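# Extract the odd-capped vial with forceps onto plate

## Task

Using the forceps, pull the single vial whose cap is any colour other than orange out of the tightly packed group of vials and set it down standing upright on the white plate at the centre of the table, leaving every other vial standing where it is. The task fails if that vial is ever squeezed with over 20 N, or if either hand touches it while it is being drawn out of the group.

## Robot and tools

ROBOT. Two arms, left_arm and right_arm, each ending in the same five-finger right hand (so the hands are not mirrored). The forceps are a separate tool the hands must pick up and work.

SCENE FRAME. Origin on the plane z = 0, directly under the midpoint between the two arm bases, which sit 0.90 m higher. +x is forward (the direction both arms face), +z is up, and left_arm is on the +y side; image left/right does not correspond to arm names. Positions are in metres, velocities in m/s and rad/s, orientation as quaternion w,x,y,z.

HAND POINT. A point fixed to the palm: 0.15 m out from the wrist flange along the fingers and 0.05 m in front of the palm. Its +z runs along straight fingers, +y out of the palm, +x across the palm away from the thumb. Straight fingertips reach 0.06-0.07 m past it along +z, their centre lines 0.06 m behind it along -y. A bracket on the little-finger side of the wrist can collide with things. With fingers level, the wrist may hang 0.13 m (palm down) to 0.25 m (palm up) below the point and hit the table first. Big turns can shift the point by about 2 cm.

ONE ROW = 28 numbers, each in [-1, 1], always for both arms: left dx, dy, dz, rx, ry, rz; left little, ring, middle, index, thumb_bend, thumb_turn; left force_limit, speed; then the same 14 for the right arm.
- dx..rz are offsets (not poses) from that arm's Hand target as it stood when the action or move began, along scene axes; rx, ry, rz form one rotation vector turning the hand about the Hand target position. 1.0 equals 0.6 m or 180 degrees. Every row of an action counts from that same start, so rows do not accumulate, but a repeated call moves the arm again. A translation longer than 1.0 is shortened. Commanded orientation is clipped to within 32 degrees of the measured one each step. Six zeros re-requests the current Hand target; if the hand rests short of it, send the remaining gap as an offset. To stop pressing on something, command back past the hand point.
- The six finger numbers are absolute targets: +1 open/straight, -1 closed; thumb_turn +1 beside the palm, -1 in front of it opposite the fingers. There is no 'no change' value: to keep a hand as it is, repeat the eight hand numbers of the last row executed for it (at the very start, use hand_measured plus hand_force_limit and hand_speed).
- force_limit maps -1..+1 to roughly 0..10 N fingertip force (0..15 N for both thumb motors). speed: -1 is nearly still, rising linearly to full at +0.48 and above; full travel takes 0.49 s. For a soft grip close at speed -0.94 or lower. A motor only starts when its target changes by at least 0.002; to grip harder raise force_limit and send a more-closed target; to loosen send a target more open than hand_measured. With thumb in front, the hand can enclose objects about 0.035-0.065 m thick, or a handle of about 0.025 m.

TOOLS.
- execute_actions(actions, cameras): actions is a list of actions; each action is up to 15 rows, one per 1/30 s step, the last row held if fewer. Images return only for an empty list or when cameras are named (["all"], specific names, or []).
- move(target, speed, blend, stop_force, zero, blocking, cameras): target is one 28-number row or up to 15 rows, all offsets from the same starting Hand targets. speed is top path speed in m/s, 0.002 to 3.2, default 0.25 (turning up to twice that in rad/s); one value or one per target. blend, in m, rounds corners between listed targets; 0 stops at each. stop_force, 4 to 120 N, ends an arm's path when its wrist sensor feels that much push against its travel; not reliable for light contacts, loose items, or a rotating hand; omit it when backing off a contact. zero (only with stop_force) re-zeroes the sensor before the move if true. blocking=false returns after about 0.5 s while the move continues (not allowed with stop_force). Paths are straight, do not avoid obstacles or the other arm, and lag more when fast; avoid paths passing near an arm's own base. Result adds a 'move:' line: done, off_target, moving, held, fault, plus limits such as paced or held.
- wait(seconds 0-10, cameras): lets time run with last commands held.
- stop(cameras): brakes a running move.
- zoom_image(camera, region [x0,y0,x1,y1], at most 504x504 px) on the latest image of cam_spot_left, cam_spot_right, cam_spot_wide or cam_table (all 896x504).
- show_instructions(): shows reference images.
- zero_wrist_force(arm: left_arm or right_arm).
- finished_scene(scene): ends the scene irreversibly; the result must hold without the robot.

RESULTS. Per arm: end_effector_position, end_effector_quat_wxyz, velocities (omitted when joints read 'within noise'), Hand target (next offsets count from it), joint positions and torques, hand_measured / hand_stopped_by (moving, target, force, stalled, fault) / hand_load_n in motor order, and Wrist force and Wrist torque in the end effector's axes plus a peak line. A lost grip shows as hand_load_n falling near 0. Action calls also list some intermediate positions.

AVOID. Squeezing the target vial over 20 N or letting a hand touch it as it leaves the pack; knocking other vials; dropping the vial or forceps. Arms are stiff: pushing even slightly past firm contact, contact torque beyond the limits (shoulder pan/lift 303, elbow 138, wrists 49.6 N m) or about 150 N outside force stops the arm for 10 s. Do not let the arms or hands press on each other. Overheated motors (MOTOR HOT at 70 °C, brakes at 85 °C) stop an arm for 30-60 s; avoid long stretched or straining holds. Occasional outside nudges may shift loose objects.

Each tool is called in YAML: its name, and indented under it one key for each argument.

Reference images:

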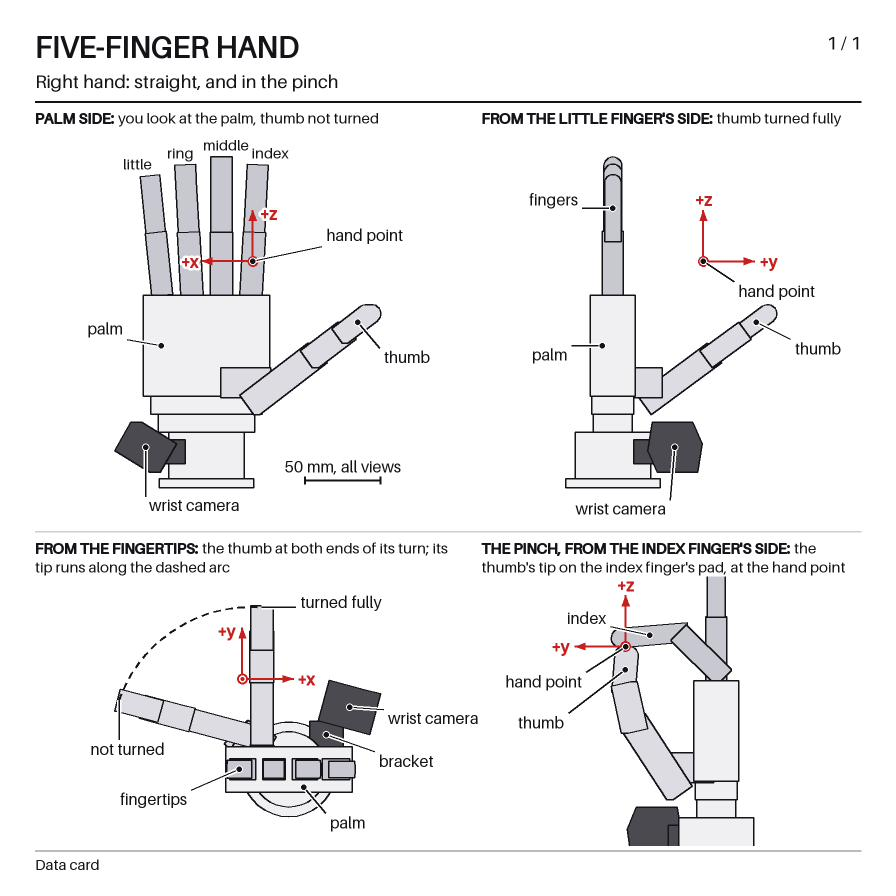

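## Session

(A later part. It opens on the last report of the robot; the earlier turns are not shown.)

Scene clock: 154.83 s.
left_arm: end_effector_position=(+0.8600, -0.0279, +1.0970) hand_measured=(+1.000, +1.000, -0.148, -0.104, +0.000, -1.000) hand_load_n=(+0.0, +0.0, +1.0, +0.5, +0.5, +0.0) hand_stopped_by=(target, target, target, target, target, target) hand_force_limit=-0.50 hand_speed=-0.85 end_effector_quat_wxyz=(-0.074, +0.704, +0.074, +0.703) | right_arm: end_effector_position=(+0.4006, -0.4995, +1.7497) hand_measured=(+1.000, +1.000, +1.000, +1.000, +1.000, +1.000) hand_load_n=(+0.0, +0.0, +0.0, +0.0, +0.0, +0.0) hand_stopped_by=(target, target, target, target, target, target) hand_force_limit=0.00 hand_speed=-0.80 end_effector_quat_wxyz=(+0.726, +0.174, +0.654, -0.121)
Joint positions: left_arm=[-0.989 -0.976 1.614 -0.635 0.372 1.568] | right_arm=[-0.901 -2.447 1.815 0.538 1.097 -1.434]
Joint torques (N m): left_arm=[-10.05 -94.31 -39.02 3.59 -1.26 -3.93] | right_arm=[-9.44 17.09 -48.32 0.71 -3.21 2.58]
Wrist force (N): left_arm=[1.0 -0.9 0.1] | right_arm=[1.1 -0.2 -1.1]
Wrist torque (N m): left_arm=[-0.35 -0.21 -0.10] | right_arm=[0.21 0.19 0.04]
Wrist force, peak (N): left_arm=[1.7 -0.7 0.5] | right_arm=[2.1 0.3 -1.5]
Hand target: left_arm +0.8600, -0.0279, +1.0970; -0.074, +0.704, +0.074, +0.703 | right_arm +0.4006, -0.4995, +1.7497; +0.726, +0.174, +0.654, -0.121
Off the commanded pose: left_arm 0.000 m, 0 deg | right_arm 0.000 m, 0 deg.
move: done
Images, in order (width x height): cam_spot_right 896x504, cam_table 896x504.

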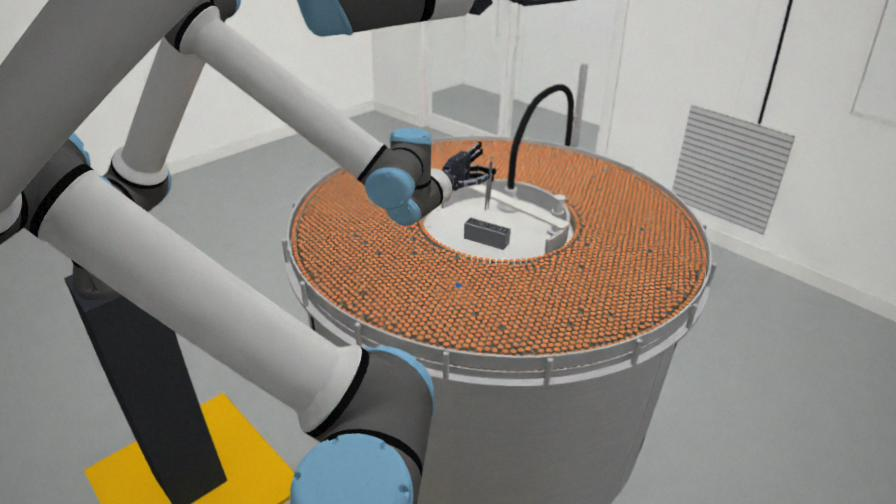

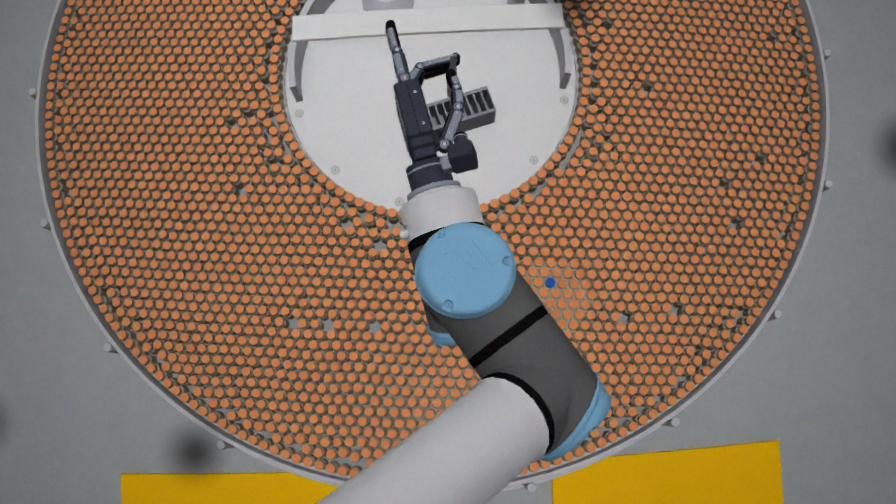

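move:
  target: [-0.4123,-0.1937,-0.0617,-0.0021,-0.0221,-0.0972,1,1,-0.147,-0.101,0,-1,-0.5,-0.85,0,0,0,0,0,0,1,1,1,1,1,1,0,-0.8]
  speed: 0.2
  cameras: ["cam_table","cam_spot_right","cam_spot_left"]

zoom_image:
  camera: "cam_table"
  region: [525, 255, 575, 305]

zoom_image:
  camera: "cam_spot_right"
  region: [430, 225, 490, 305]

Scene clock: 198.30 s.
left_arm: end_effector_position=(+0.6127, -0.1440, +1.0600) hand_measured=(+1.000, +1.000, -0.146, -0.100, +0.000, -1.000) hand_load_n=(+0.0, +0.0, +0.5, +0.5, +0.0, +0.0) hand_stopped_by=(target, target, target, target, target, target) hand_force_limit=-0.50 hand_speed=-0.85 end_effector_quat_wxyz=(+0.039, +0.682, -0.029, +0.730) | right_arm: end_effector_position=(+0.4006, -0.4995, +1.7497) hand_measured=(+1.000, +1.000, +1.000, +1.000, +1.000, +1.000) hand_load_n=(+0.0, +0.0, +0.0, +0.0, +0.0, +0.0) hand_stopped_by=(target, target, target, target, target, target) hand_force_limit=0.00 hand_speed=-0.80 end_effector_quat_wxyz=(+0.726, +0.174, +0.654, -0.121)
Joint positions: left_arm=[-1.298 -1.087 1.946 -1.046 0.374 1.734] | right_arm=[-0.901 -2.447 1.815 0.538 1.097 -1.434]
Joint torques (N m): left_arm=[-7.94 -81.38 -19.49 -5.46 -1.85 4.12] | right_arm=[-9.94 15.81 -47.8 0.71 -3.32 2.38]
Wrist force (N): left_arm=[1.1 -0.7 0.2] | right_arm=[1.7 0.1 -1.2]
Wrist torque (N m): left_arm=[-0.31 -0.21 -0.17] | right_arm=[0.25 0.11 0.08]
Wrist force, peak (N): left_arm=[1.5 -0.9 1.2] | right_arm=[2.2 -0.1 -1.1]
Hand target: left_arm +0.6126, -0.1441, +1.0600; +0.039, +0.682, -0.029, +0.730 | right_arm +0.4006, -0.4995, +1.7497; +0.726, +0.174, +0.654, -0.121
Off the commanded pose: left_arm 0.000 m, 0 deg | right_arm 0.000 m, 0 deg.
move: done
Images, in order (width x height): cam_spot_left 896x504, cam_spot_right 896x504, cam_table 896x504.

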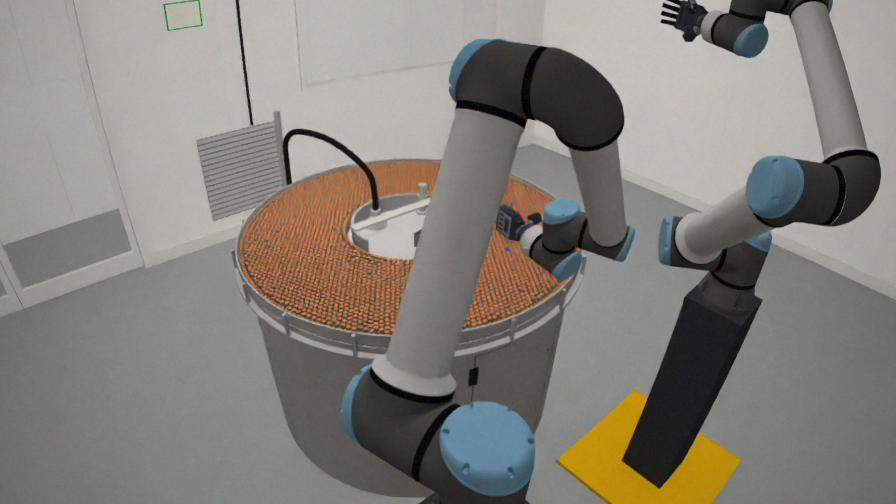

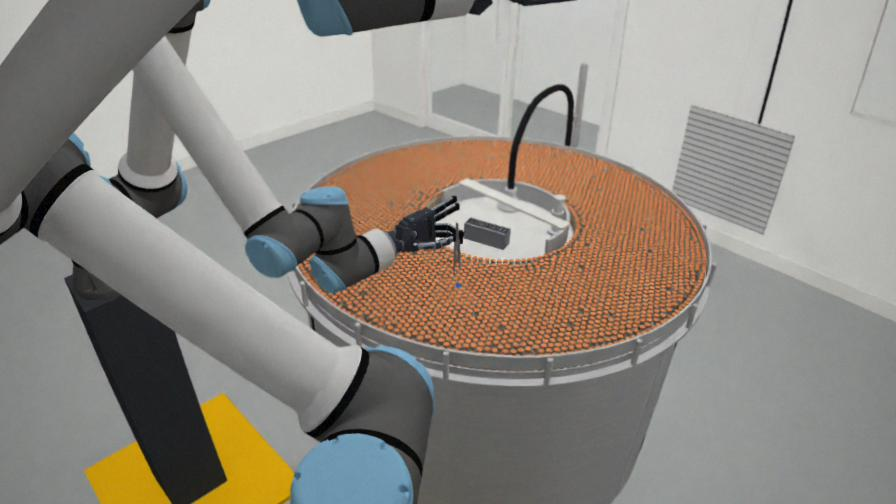

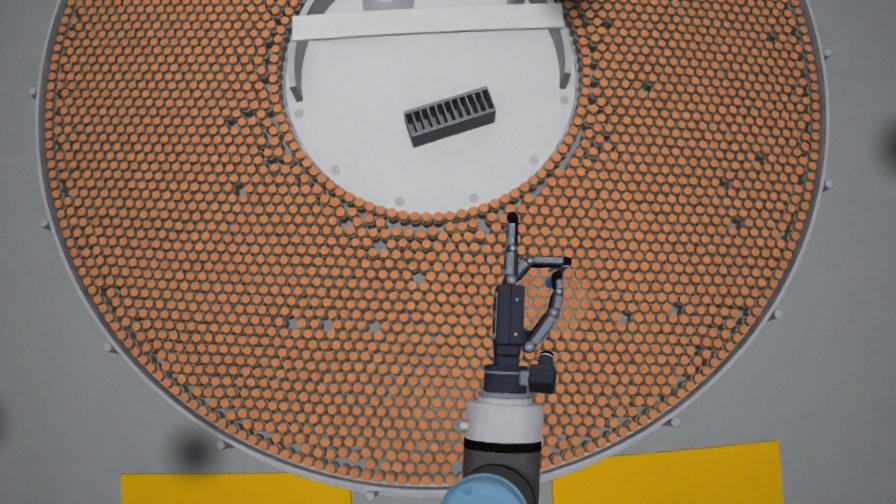

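Scaled by 10.080.

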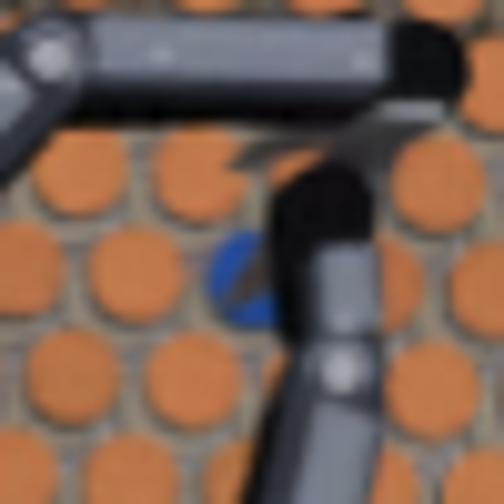

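Scaled by 6.300.

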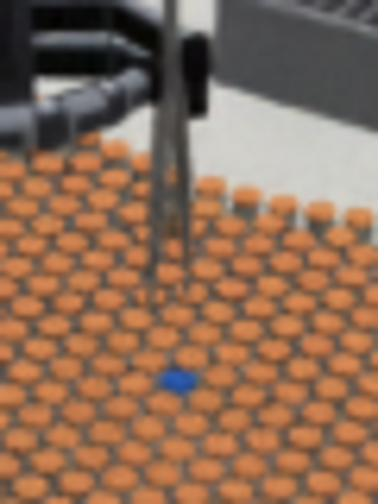

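zoom_image:
  camera: "cam_table"
  region: [538, 262, 566, 290]

zoom_image:
  camera: "cam_spot_right"
  region: [442, 240, 474, 292]

Scaled by 18.000.

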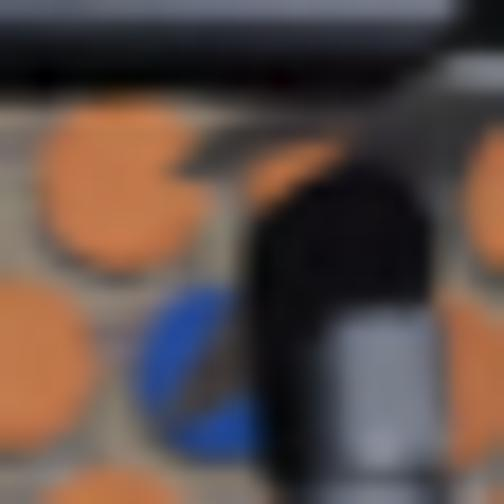

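Scaled by 9.692.

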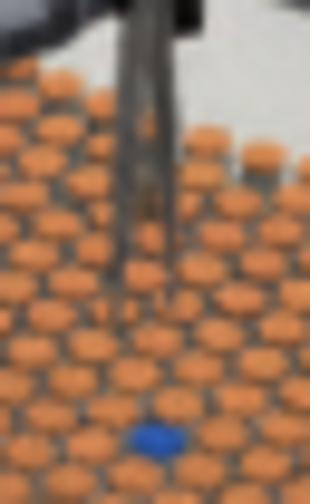

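move:
  target: [-0.004,-0.0107,-0.0417,0,0,0,1,1,-0.147,-0.101,0,-1,-0.5,-0.85,0,0,0,0,0,0,1,1,1,1,1,1,0,-0.8]
  speed: 0.06
  cameras: ["cam_table","cam_spot_right"]

zoom_image:
  camera: "cam_table"
  region: [536, 262, 566, 292]

zoom_image:
  camera: "cam_spot_right"
  region: [442, 245, 474, 297]

Scene clock: 224.63 s.
left_arm: end_effector_position=(+0.6103, -0.1505, +1.0352) hand_measured=(+1.000, +1.000, -0.146, -0.100, +0.000, -1.000) hand_load_n=(+0.0, +0.0, +1.0, +0.5, +0.0, +0.0) hand_stopped_by=(target, target, target, target, target, target) hand_force_limit=-0.50 hand_speed=-0.85 end_effector_quat_wxyz=(+0.039, +0.682, -0.029, +0.730) | right_arm: end_effector_position=(+0.4006, -0.4995, +1.7497) hand_measured=(+1.000, +1.000, +1.000, +1.000, +1.000, +1.000) hand_load_n=(+0.0, +0.0, +0.0, +0.0, +0.0, +0.0) hand_stopped_by=(target, target, target, target, target, target) hand_force_limit=0.00 hand_speed=-0.80 end_effector_quat_wxyz=(+0.726, +0.174, +0.654, -0.121)
Joint positions: left_arm=[-1.304 -1.048 1.946 -1.086 0.369 1.737] | right_arm=[-0.901 -2.447 1.815 0.538 1.097 -1.434]
Joint torques (N m): left_arm=[-14.34 -55.9 -32.43 -4.37 -1.84 3.91] | right_arm=[-7.41 17.29 -46.92 0.57 -2.75 2.88]
Wrist force (N): left_arm=[1.2 -0.5 -0.3] | right_arm=[1.3 -0.2 -1.3]
Wrist torque (N m): left_arm=[-0.27 -0.18 -0.15] | right_arm=[0.22 0.18 0.04]
Wrist force, peak (N): left_arm=[1.5 -1.0 0.4] | right_arm=[2.0 0.6 -1.6]
Hand target: left_arm +0.6102, -0.1505, +1.0350; +0.039, +0.682, -0.029, +0.730 | right_arm +0.4006, -0.4995, +1.7497; +0.726, +0.174, +0.654, -0.121
Off the commanded pose: left_arm 0.000 m, 0 deg | right_arm 0.000 m, 0 deg.
move: done
Images, in order (width x height): cam_spot_right 896x504, cam_table 896x504.

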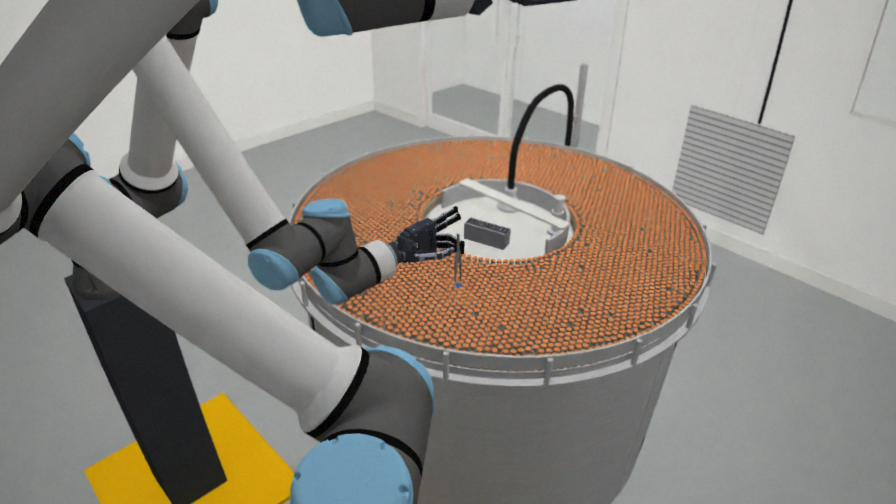

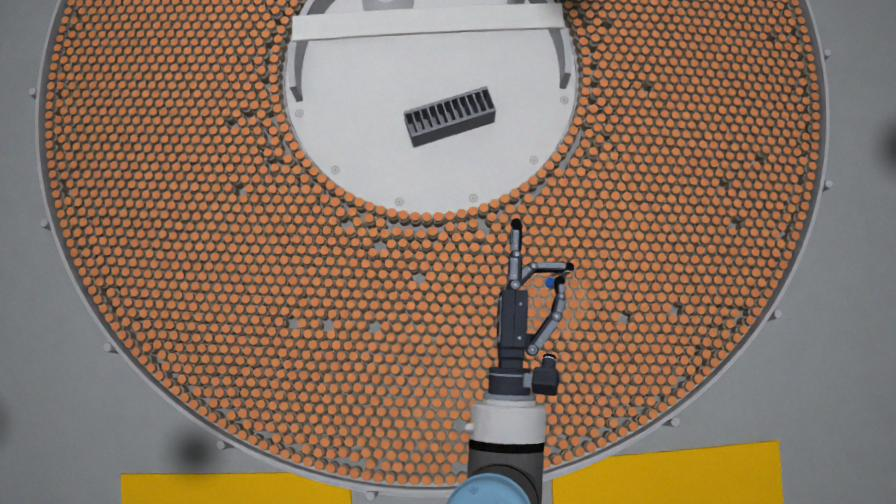

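Scaled by 16.800.

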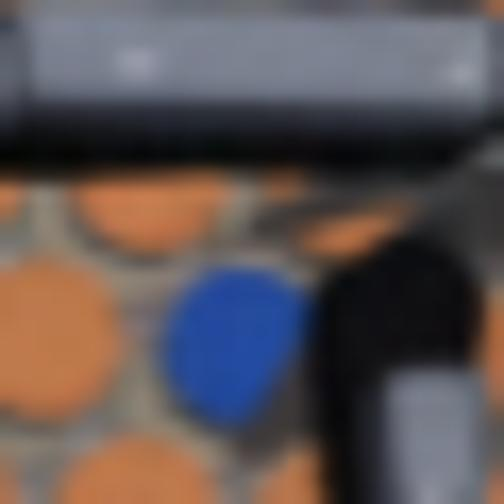

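Scaled by 9.692.

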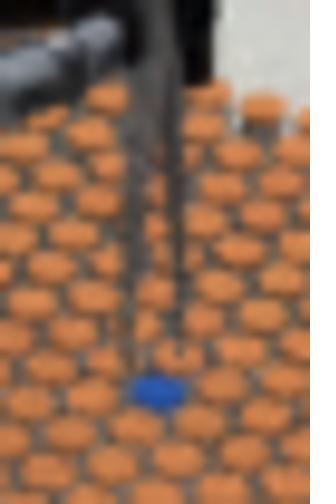

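move:
  target: [-0.0008,0.0013,-0.0233,0,0,0,1,1,-0.147,-0.101,0,-1,-0.5,-0.85,0,0,0,0,0,0,1,1,1,1,1,1,0,-0.8]
  speed: 0.02
  stop_force: 4
  cameras: ["cam_table","cam_spot_right"]

zoom_image:
  camera: "cam_table"
  region: [536, 262, 566, 292]

zoom_image:
  camera: "cam_spot_right"
  region: [442, 245, 474, 297]

Scene clock: 236.33 s.
left_arm: end_effector_position=(+0.6098, -0.1497, +1.0210) hand_measured=(+1.000, +1.000, -0.146, -0.100, +0.000, -1.000) hand_load_n=(+0.0, +0.0, +0.5, +0.5, +0.0, +0.0) hand_stopped_by=(target, target, target, target, target, target) hand_force_limit=-0.50 hand_speed=-0.85 end_effector_quat_wxyz=(+0.039, +0.682, -0.029, +0.730) | right_arm: end_effector_position=(+0.4006, -0.4995, +1.7497) hand_measured=(+1.000, +1.000, +1.000, +1.000, +1.000, +1.000) hand_load_n=(+0.0, +0.0, +0.0, +0.0, +0.0, +0.0) hand_stopped_by=(target, target, target, target, target, target) hand_force_limit=0.00 hand_speed=-0.80 end_effector_quat_wxyz=(+0.726, +0.174, +0.654, -0.121)
Joint positions: left_arm=[-1.304 -1.03 1.951 -1.11 0.368 1.737] | right_arm=[-0.901 -2.447 1.815 0.538 1.097 -1.434]
Joint torques (N m): left_arm=[-12.43 -58.78 -19.13 -4.98 -1.77 3.67] | right_arm=[-9.86 20.74 -47.64 0.77 -3.05 2.45]
Wrist force (N): left_arm=[1.0 -0.4 -0.2] | right_arm=[1.5 0.0 -1.2]
Wrist torque (N m): left_arm=[-0.24 -0.14 -0.17] | right_arm=[0.24 0.13 0.07]
Wrist force, peak (N): left_arm=[1.6 -0.7 0.0] | right_arm=[1.3 0.1 -2.1]
Hand target: left_arm +0.6098, -0.1497, +1.0210; +0.039, +0.682, -0.029, +0.730 | right_arm +0.4006, -0.4995, +1.7497; +0.726, +0.174, +0.654, -0.121
Off the commanded pose: left_arm 0.000 m, 0 deg | right_arm 0.000 m, 0 deg.
move: done
Images, in order (width x height): cam_spot_right 896x504, cam_table 896x504.

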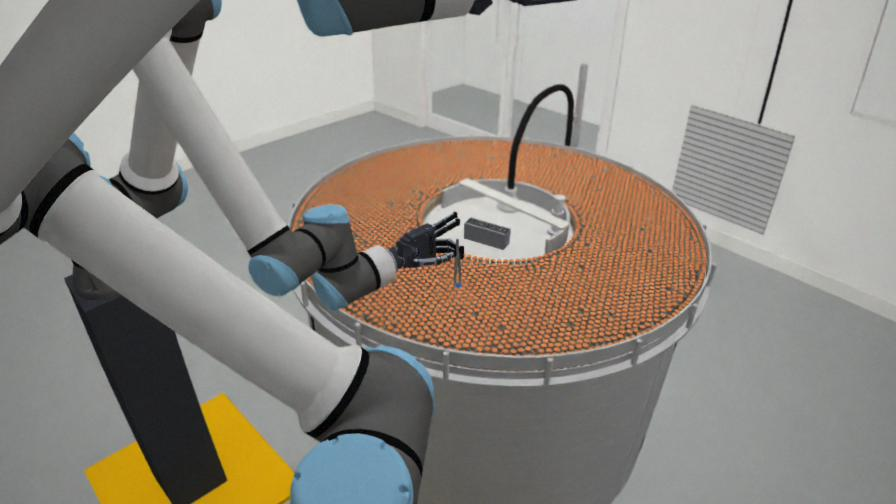

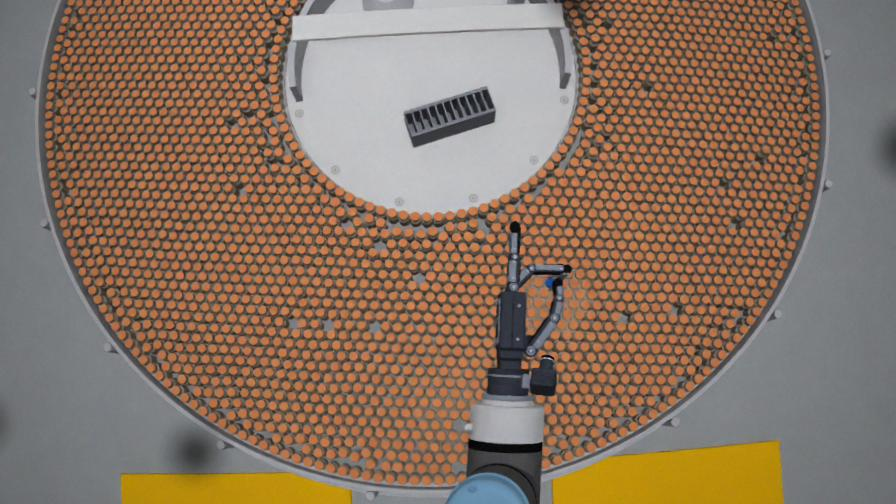

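Scaled by 16.800.

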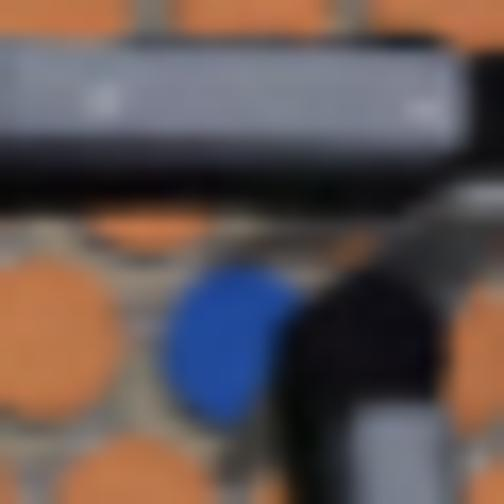

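Scaled by 9.692.

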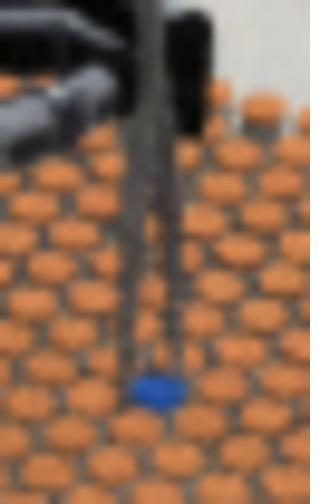

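move:
  target: [0,0,0,0,0,0,1,1,-0.175,-0.135,0,-1,-0.5,-0.9,0,0,0,0,0,0,1,1,1,1,1,1,0,-0.8]
  cameras: ["cam_table","cam_spot_right"]

zoom_image:
  camera: "cam_table"
  region: [536, 262, 566, 292]

zoom_image:
  camera: "cam_spot_right"
  region: [442, 245, 474, 297]

Scene clock: 241.63 s.
left_arm: end_effector_position=(+0.6098, -0.1497, +1.0210) hand_measured=(+1.000, +1.000, -0.162, -0.126, +0.000, -1.000) hand_load_n=(+0.0, +0.0, +4.0, +4.5, +0.5, +0.0) hand_stopped_by=(target, target, force, force, target, target) hand_force_limit=-0.50 hand_speed=-0.90 end_effector_quat_wxyz=(+0.039, +0.682, -0.029, +0.730) | right_arm: end_effector_position=(+0.4006, -0.4995, +1.7497) hand_measured=(+1.000, +1.000, +1.000, +1.000, +1.000, +1.000) hand_load_n=(+0.0, -0.5, +0.0, +0.0, +0.0, +0.0) hand_stopped_by=(target, target, target, target, target, target) hand_force_limit=0.00 hand_speed=-0.80 end_effector_quat_wxyz=(+0.726, +0.174, +0.654, -0.121)
Joint positions: left_arm=[-1.304 -1.03 1.951 -1.11 0.368 1.737] | right_arm=[-0.901 -2.447 1.815 0.538 1.097 -1.434]
Joint torques (N m): left_arm=[-12.87 -57.52 -19.43 -4.89 -1.75 3.78] | right_arm=[-10.62 19.77 -47.25 0.97 -3.32 2.45]
Wrist force (N): left_arm=[0.9 -0.6 0.0] | right_arm=[1.3 0.3 -1.5]
Wrist torque (N m): left_arm=[-0.26 -0.10 -0.19] | right_arm=[0.30 0.18 0.06]
Wrist force, peak (N): left_arm=[1.4 -0.6 -0.1] | right_arm=[1.5 0.2 -2.0]
Hand target: left_arm +0.6098, -0.1497, +1.0210; +0.039, +0.682, -0.029, +0.730 | right_arm +0.4006, -0.4995, +1.7497; +0.726, +0.174, +0.654, -0.121
Off the commanded pose: left_arm 0.000 m, 0 deg | right_arm 0.000 m, 0 deg.
move: done
Images, in order (width x height): cam_spot_right 896x504, cam_table 896x504.

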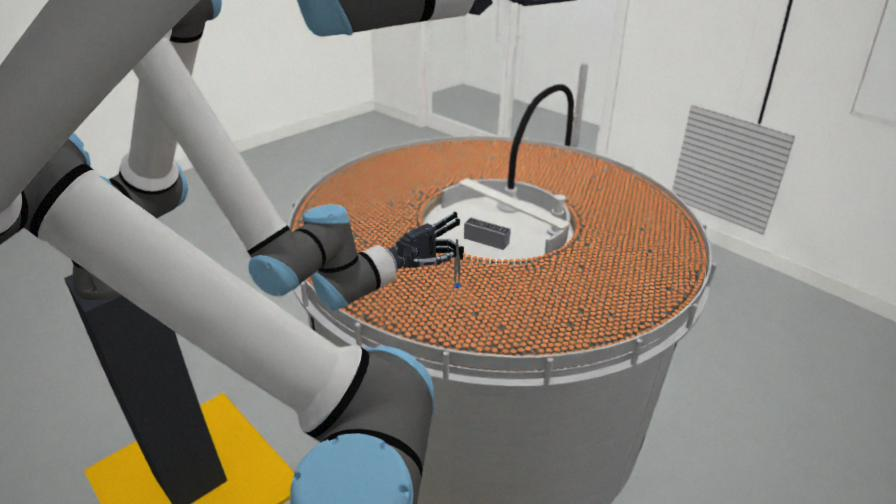

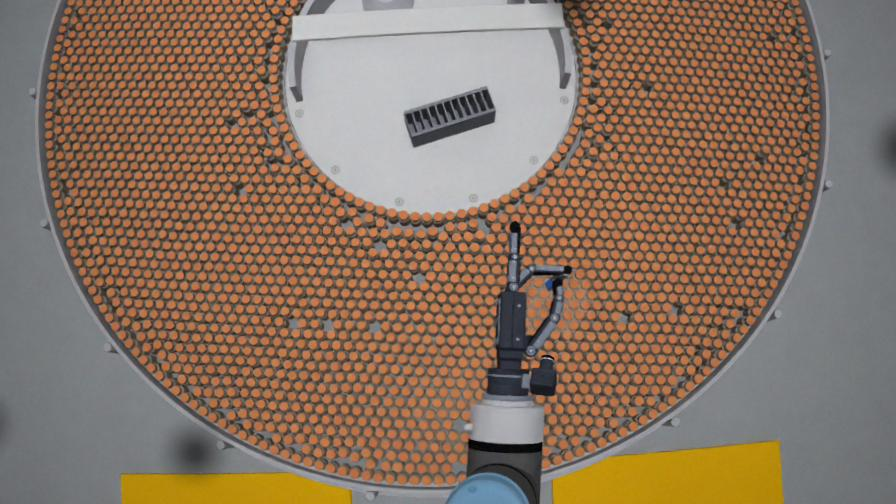

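Scaled by 16.800.

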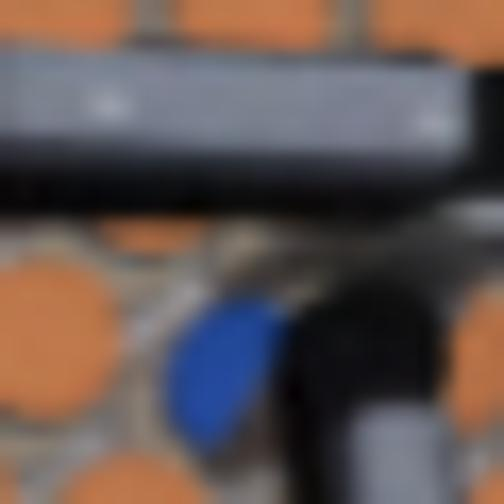

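Scaled by 9.692.

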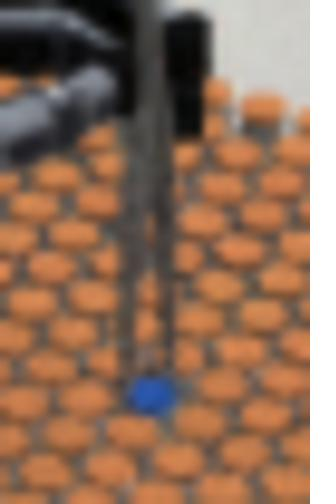

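move:
  target: [0,0,0.1083,0,0,0,1,1,-0.175,-0.135,0,-1,-0.5,-0.9,0,0,0,0,0,0,1,1,1,1,1,1,0,-0.8]
  speed: 0.05
  cameras: ["cam_table","cam_spot_right"]

zoom_image:
  camera: "cam_table"
  region: [530, 250, 576, 300]

zoom_image:
  camera: "cam_spot_right"
  region: [435, 215, 480, 297]

Scene clock: 246.83 s.
left_arm: end_effector_position=(+0.6098, -0.1497, +1.0859) hand_measured=(+1.000, +1.000, -0.162, -0.126, +0.000, -1.000) hand_load_n=(+0.0, +0.0, +5.0, +2.5, +0.5, +0.0) hand_stopped_by=(target, target, force, force, target, target) hand_force_limit=-0.50 hand_speed=-0.90 end_effector_quat_wxyz=(+0.039, +0.682, -0.029, +0.730) | right_arm: end_effector_position=(+0.4006, -0.4995, +1.7497) hand_measured=(+1.000, +1.000, +1.000, +1.000, +1.000, +1.000) hand_load_n=(+0.0, +0.0, +0.5, -0.5, +0.0, +0.5) hand_stopped_by=(target, target, target, target, target, target) hand_force_limit=0.00 hand_speed=-0.80 end_effector_quat_wxyz=(+0.726, +0.174, +0.654, -0.121)
Joint positions: left_arm=[-1.304 -1.116 1.93 -1.003 0.368 1.737] | right_arm=[-0.901 -2.447 1.815 0.538 1.097 -1.434]
Joint torques (N m): left_arm=[-4.44 -83.45 -35.43 3.11 1.32 -3.61] | right_arm=[-10.32 17.94 -46.93 1.02 -3.12 2.75]
Wrist force (N): left_arm=[0.6 -0.8 -0.1] | right_arm=[1.5 -0.1 -1.2]
Wrist torque (N m): left_arm=[-0.35 -0.16 -0.13] | right_arm=[0.23 0.14 0.06]
Wrist force, peak (N): left_arm=[1.2 -0.9 -0.1] | right_arm=[1.8 0.6 -1.8]
Hand target: left_arm +0.6098, -0.1497, +1.0860; +0.039, +0.682, -0.029, +0.730 | right_arm +0.4006, -0.4995, +1.7497; +0.726, +0.174, +0.654, -0.121
Off the commanded pose: left_arm 0.000 m, 0 deg | right_arm 0.000 m, 0 deg.
move: done
Images, in order (width x height): cam_spot_right 896x504, cam_table 896x504.

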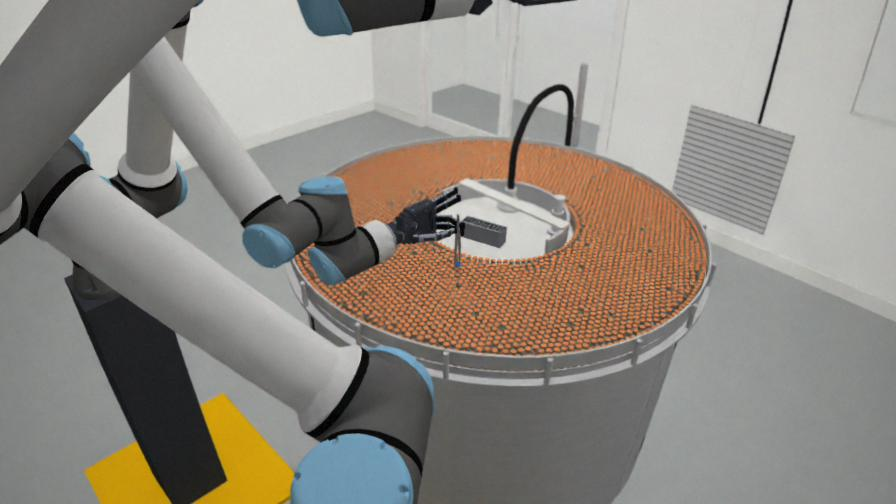

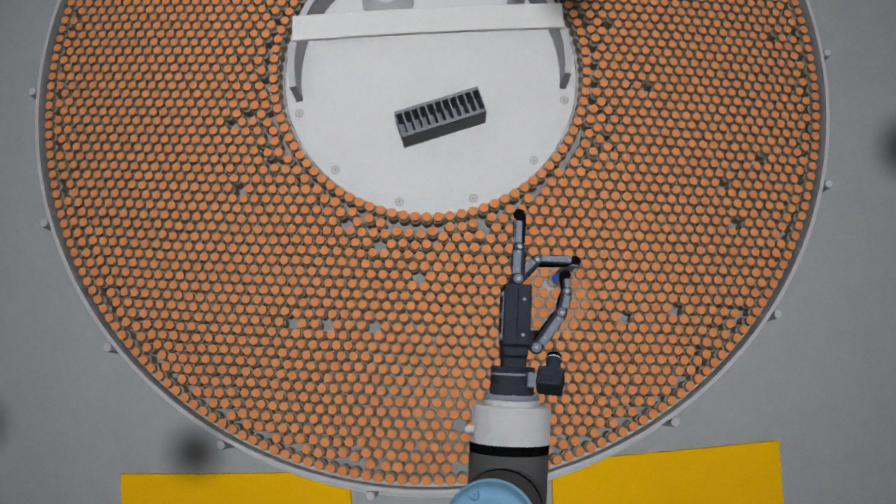

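Scaled by 10.080.

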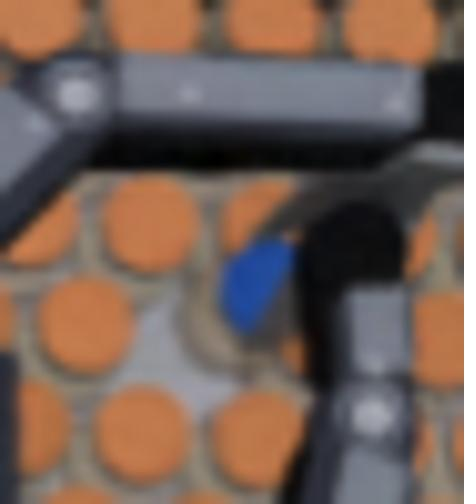

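Scaled by 6.146.

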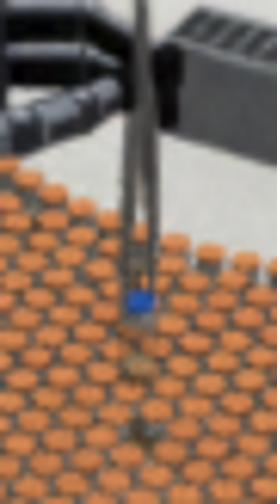

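move:
  target:
    - [0.3297,0.0647,0,0,0,0,1,1,-0.175,-0.135,0,-1,-0.5,-0.9,0,0,0,0,0,0,1,1,1,1,1,1,0,-0.8]
    - [0.3297,0.0647,-0.095,0,0,0,1,1,-0.175,-0.135,0,-1,-0.5,-0.9,0,0,0,0,0,0,1,1,1,1,1,1,0,-0.8]
  speed: [0.15,0.05]
  blend: [0.005,0]
  cameras: ["cam_table","cam_spot_right"]

zoom_image:
  camera: "cam_table"
  region: [470, 110, 550, 180]

zoom_image:
  camera: "cam_spot_right"
  region: [470, 190, 530, 270]

Scene clock: 263.30 s.
left_arm: end_effector_position=(+0.8076, -0.1109, +1.0292) hand_measured=(+1.000, +1.000, -0.162, -0.126, +0.000, -1.000) hand_load_n=(+0.0, +0.0, +4.5, +2.5, +0.5, +0.0) hand_stopped_by=(target, target, force, force, target, target) hand_force_limit=-0.50 hand_speed=-0.90 end_effector_quat_wxyz=(+0.039, +0.682, -0.029, +0.730) | right_arm: end_effector_position=(+0.4006, -0.4995, +1.7497) hand_measured=(+1.000, +1.000, +1.000, +1.000, +1.000, +1.000) hand_load_n=(+0.0, +0.0, +0.0, +0.0, +0.0, +0.0) hand_stopped_by=(target, target, target, target, target, target) hand_force_limit=0.00 hand_speed=-0.80 end_effector_quat_wxyz=(+0.726, +0.174, +0.654, -0.121)
Joint positions: left_arm=[-1.033 -0.933 1.74 -0.921 0.637 1.652] | right_arm=[-0.901 -2.447 1.815 0.538 1.097 -1.434]
Joint torques (N m): left_arm=[10.66 -69.17 -22.77 -5.2 2.32 2.3] | right_arm=[-10.76 16.64 -46.67 0.78 -2.95 2.52]
Wrist force (N): left_arm=[0.4 -0.9 -0.2] | right_arm=[1.1 0.3 -1.0]
Wrist torque (N m): left_arm=[-0.33 -0.10 -0.01] | right_arm=[0.27 0.18 0.05]
Wrist force, peak (N): left_arm=[1.4 -1.5 0.7] | right_arm=[1.6 0.6 -2.2]
Hand target: left_arm +0.8076, -0.1109, +1.0290; +0.039, +0.682, -0.029, +0.730 | right_arm +0.4006, -0.4995, +1.7497; +0.726, +0.174, +0.654, -0.121
Off the commanded pose: left_arm 0.000 m, 0 deg | right_arm 0.000 m, 0 deg.
move: done
Images, in order (width x height): cam_spot_right 896x504, cam_table 896x504.

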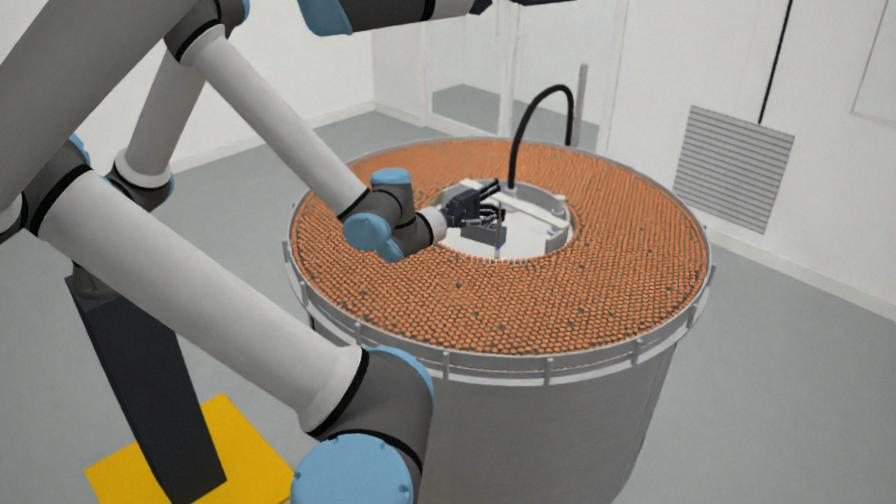

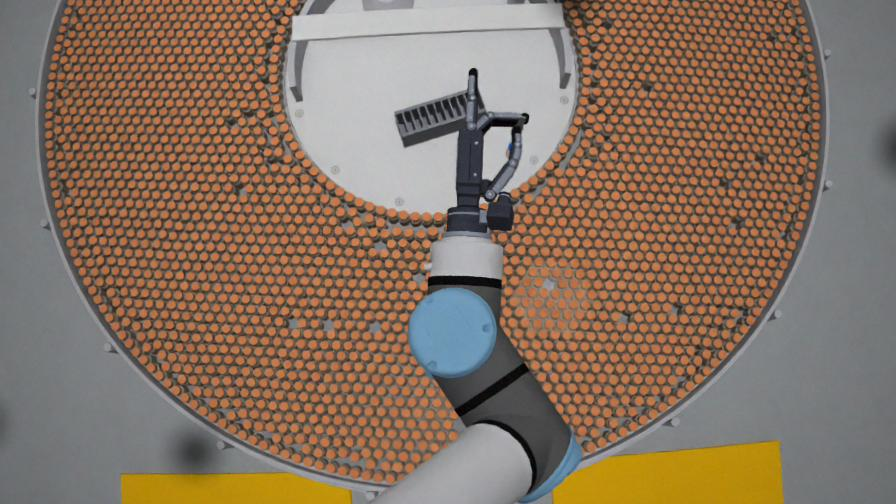

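Scaled by 6.300.

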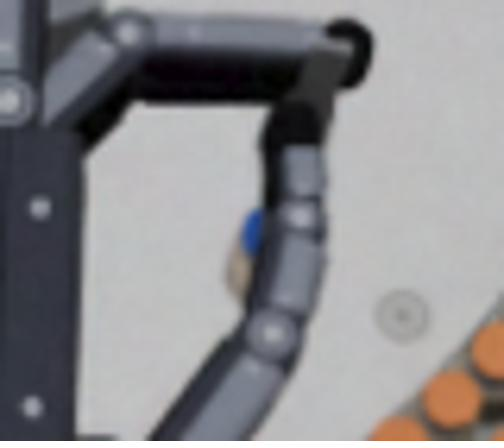

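Scaled by 6.300.

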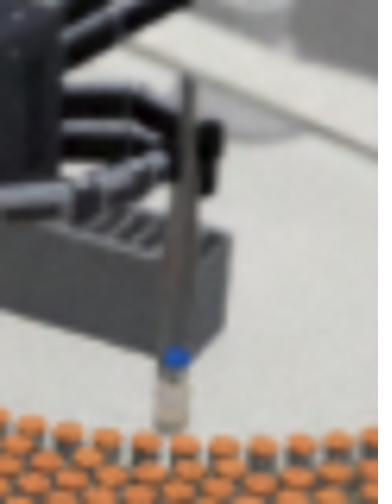

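move:
  target: [0,0,-0.0125,0,0,0,1,1,-0.175,-0.135,0,-1,-0.5,-0.9,0,0,0,0,0,0,1,1,1,1,1,1,0,-0.8]
  speed: 0.015
  stop_force: 4
  zero: false
  cameras: ["cam_table","cam_spot_right"]

zoom_image:
  camera: "cam_table"
  region: [490, 125, 530, 165]

zoom_image:
  camera: "cam_spot_right"
  region: [480, 205, 520, 265]

Scene clock: 271.47 s.
left_arm: end_effector_position=(+0.8076, -0.1109, +1.0215) hand_measured=(+1.000, +1.000, -0.162, -0.126, +0.000, -1.000) hand_load_n=(+0.0, +0.0, +4.5, +3.0, +0.0, +0.0) hand_stopped_by=(target, target, force, force, target, target) hand_force_limit=-0.50 hand_speed=-0.90 end_effector_quat_wxyz=(+0.039, +0.682, -0.029, +0.730) | right_arm: end_effector_position=(+0.4006, -0.4995, +1.7497) hand_measured=(+1.000, +1.000, +1.000, +1.000, +1.000, +1.000) hand_load_n=(-0.5, +0.0, +0.0, +0.0, +0.0, +0.0) hand_stopped_by=(target, target, target, target, target, target) hand_force_limit=0.00 hand_speed=-0.80 end_effector_quat_wxyz=(+0.726, +0.174, +0.654, -0.121)
Joint positions: left_arm=[-1.033 -0.924 1.742 -0.932 0.637 1.652] | right_arm=[-0.901 -2.447 1.815 0.538 1.097 -1.434]
Joint torques (N m): left_arm=[9.87 -68.61 -22.39 -4.93 2.31 2.17] | right_arm=[-12.37 17.79 -47.16 0.74 -3.24 2.27]
Wrist force (N): left_arm=[0.8 -1.3 -0.1] | right_arm=[1.4 -0.1 -0.9]
Wrist torque (N m): left_arm=[-0.41 -0.13 -0.02] | right_arm=[0.21 0.15 0.05]
Wrist force, peak (N): left_arm=[1.1 -1.3 -0.2] | right_arm=[2.2 0.6 -1.3]
Hand target: left_arm +0.8076, -0.1109, +1.0215; +0.039, +0.682, -0.029, +0.730 | right_arm +0.4006, -0.4995, +1.7497; +0.726, +0.174, +0.654, -0.121
Off the commanded pose: left_arm 0.000 m, 0 deg | right_arm 0.000 m, 0 deg.
move: done
Images, in order (width x height): cam_spot_right 896x504, cam_table 896x504.

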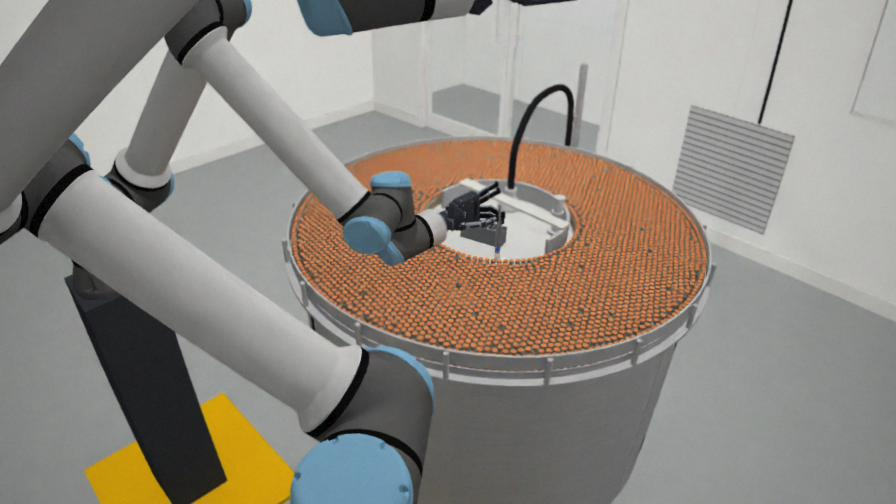

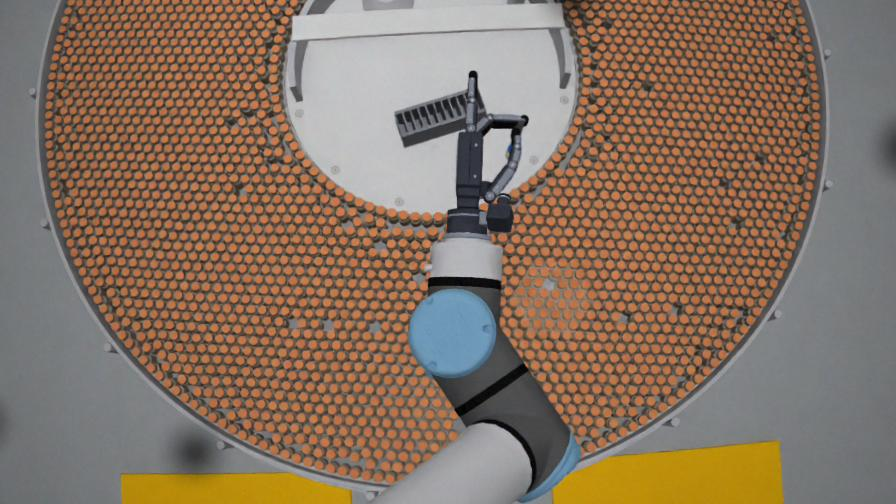

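Scaled by 12.600.

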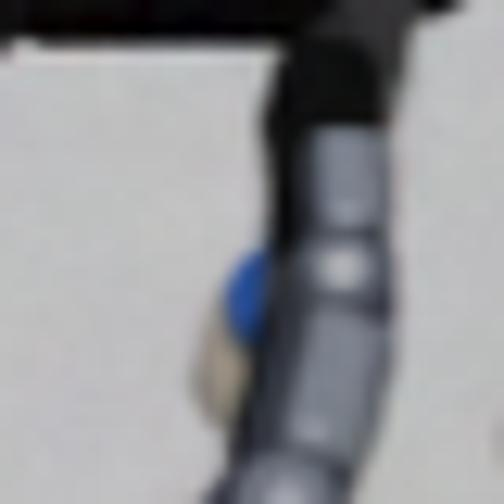

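Scaled by 8.400.

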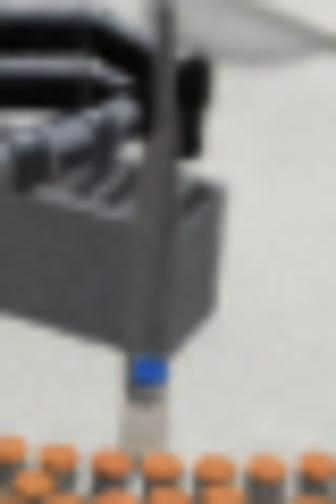

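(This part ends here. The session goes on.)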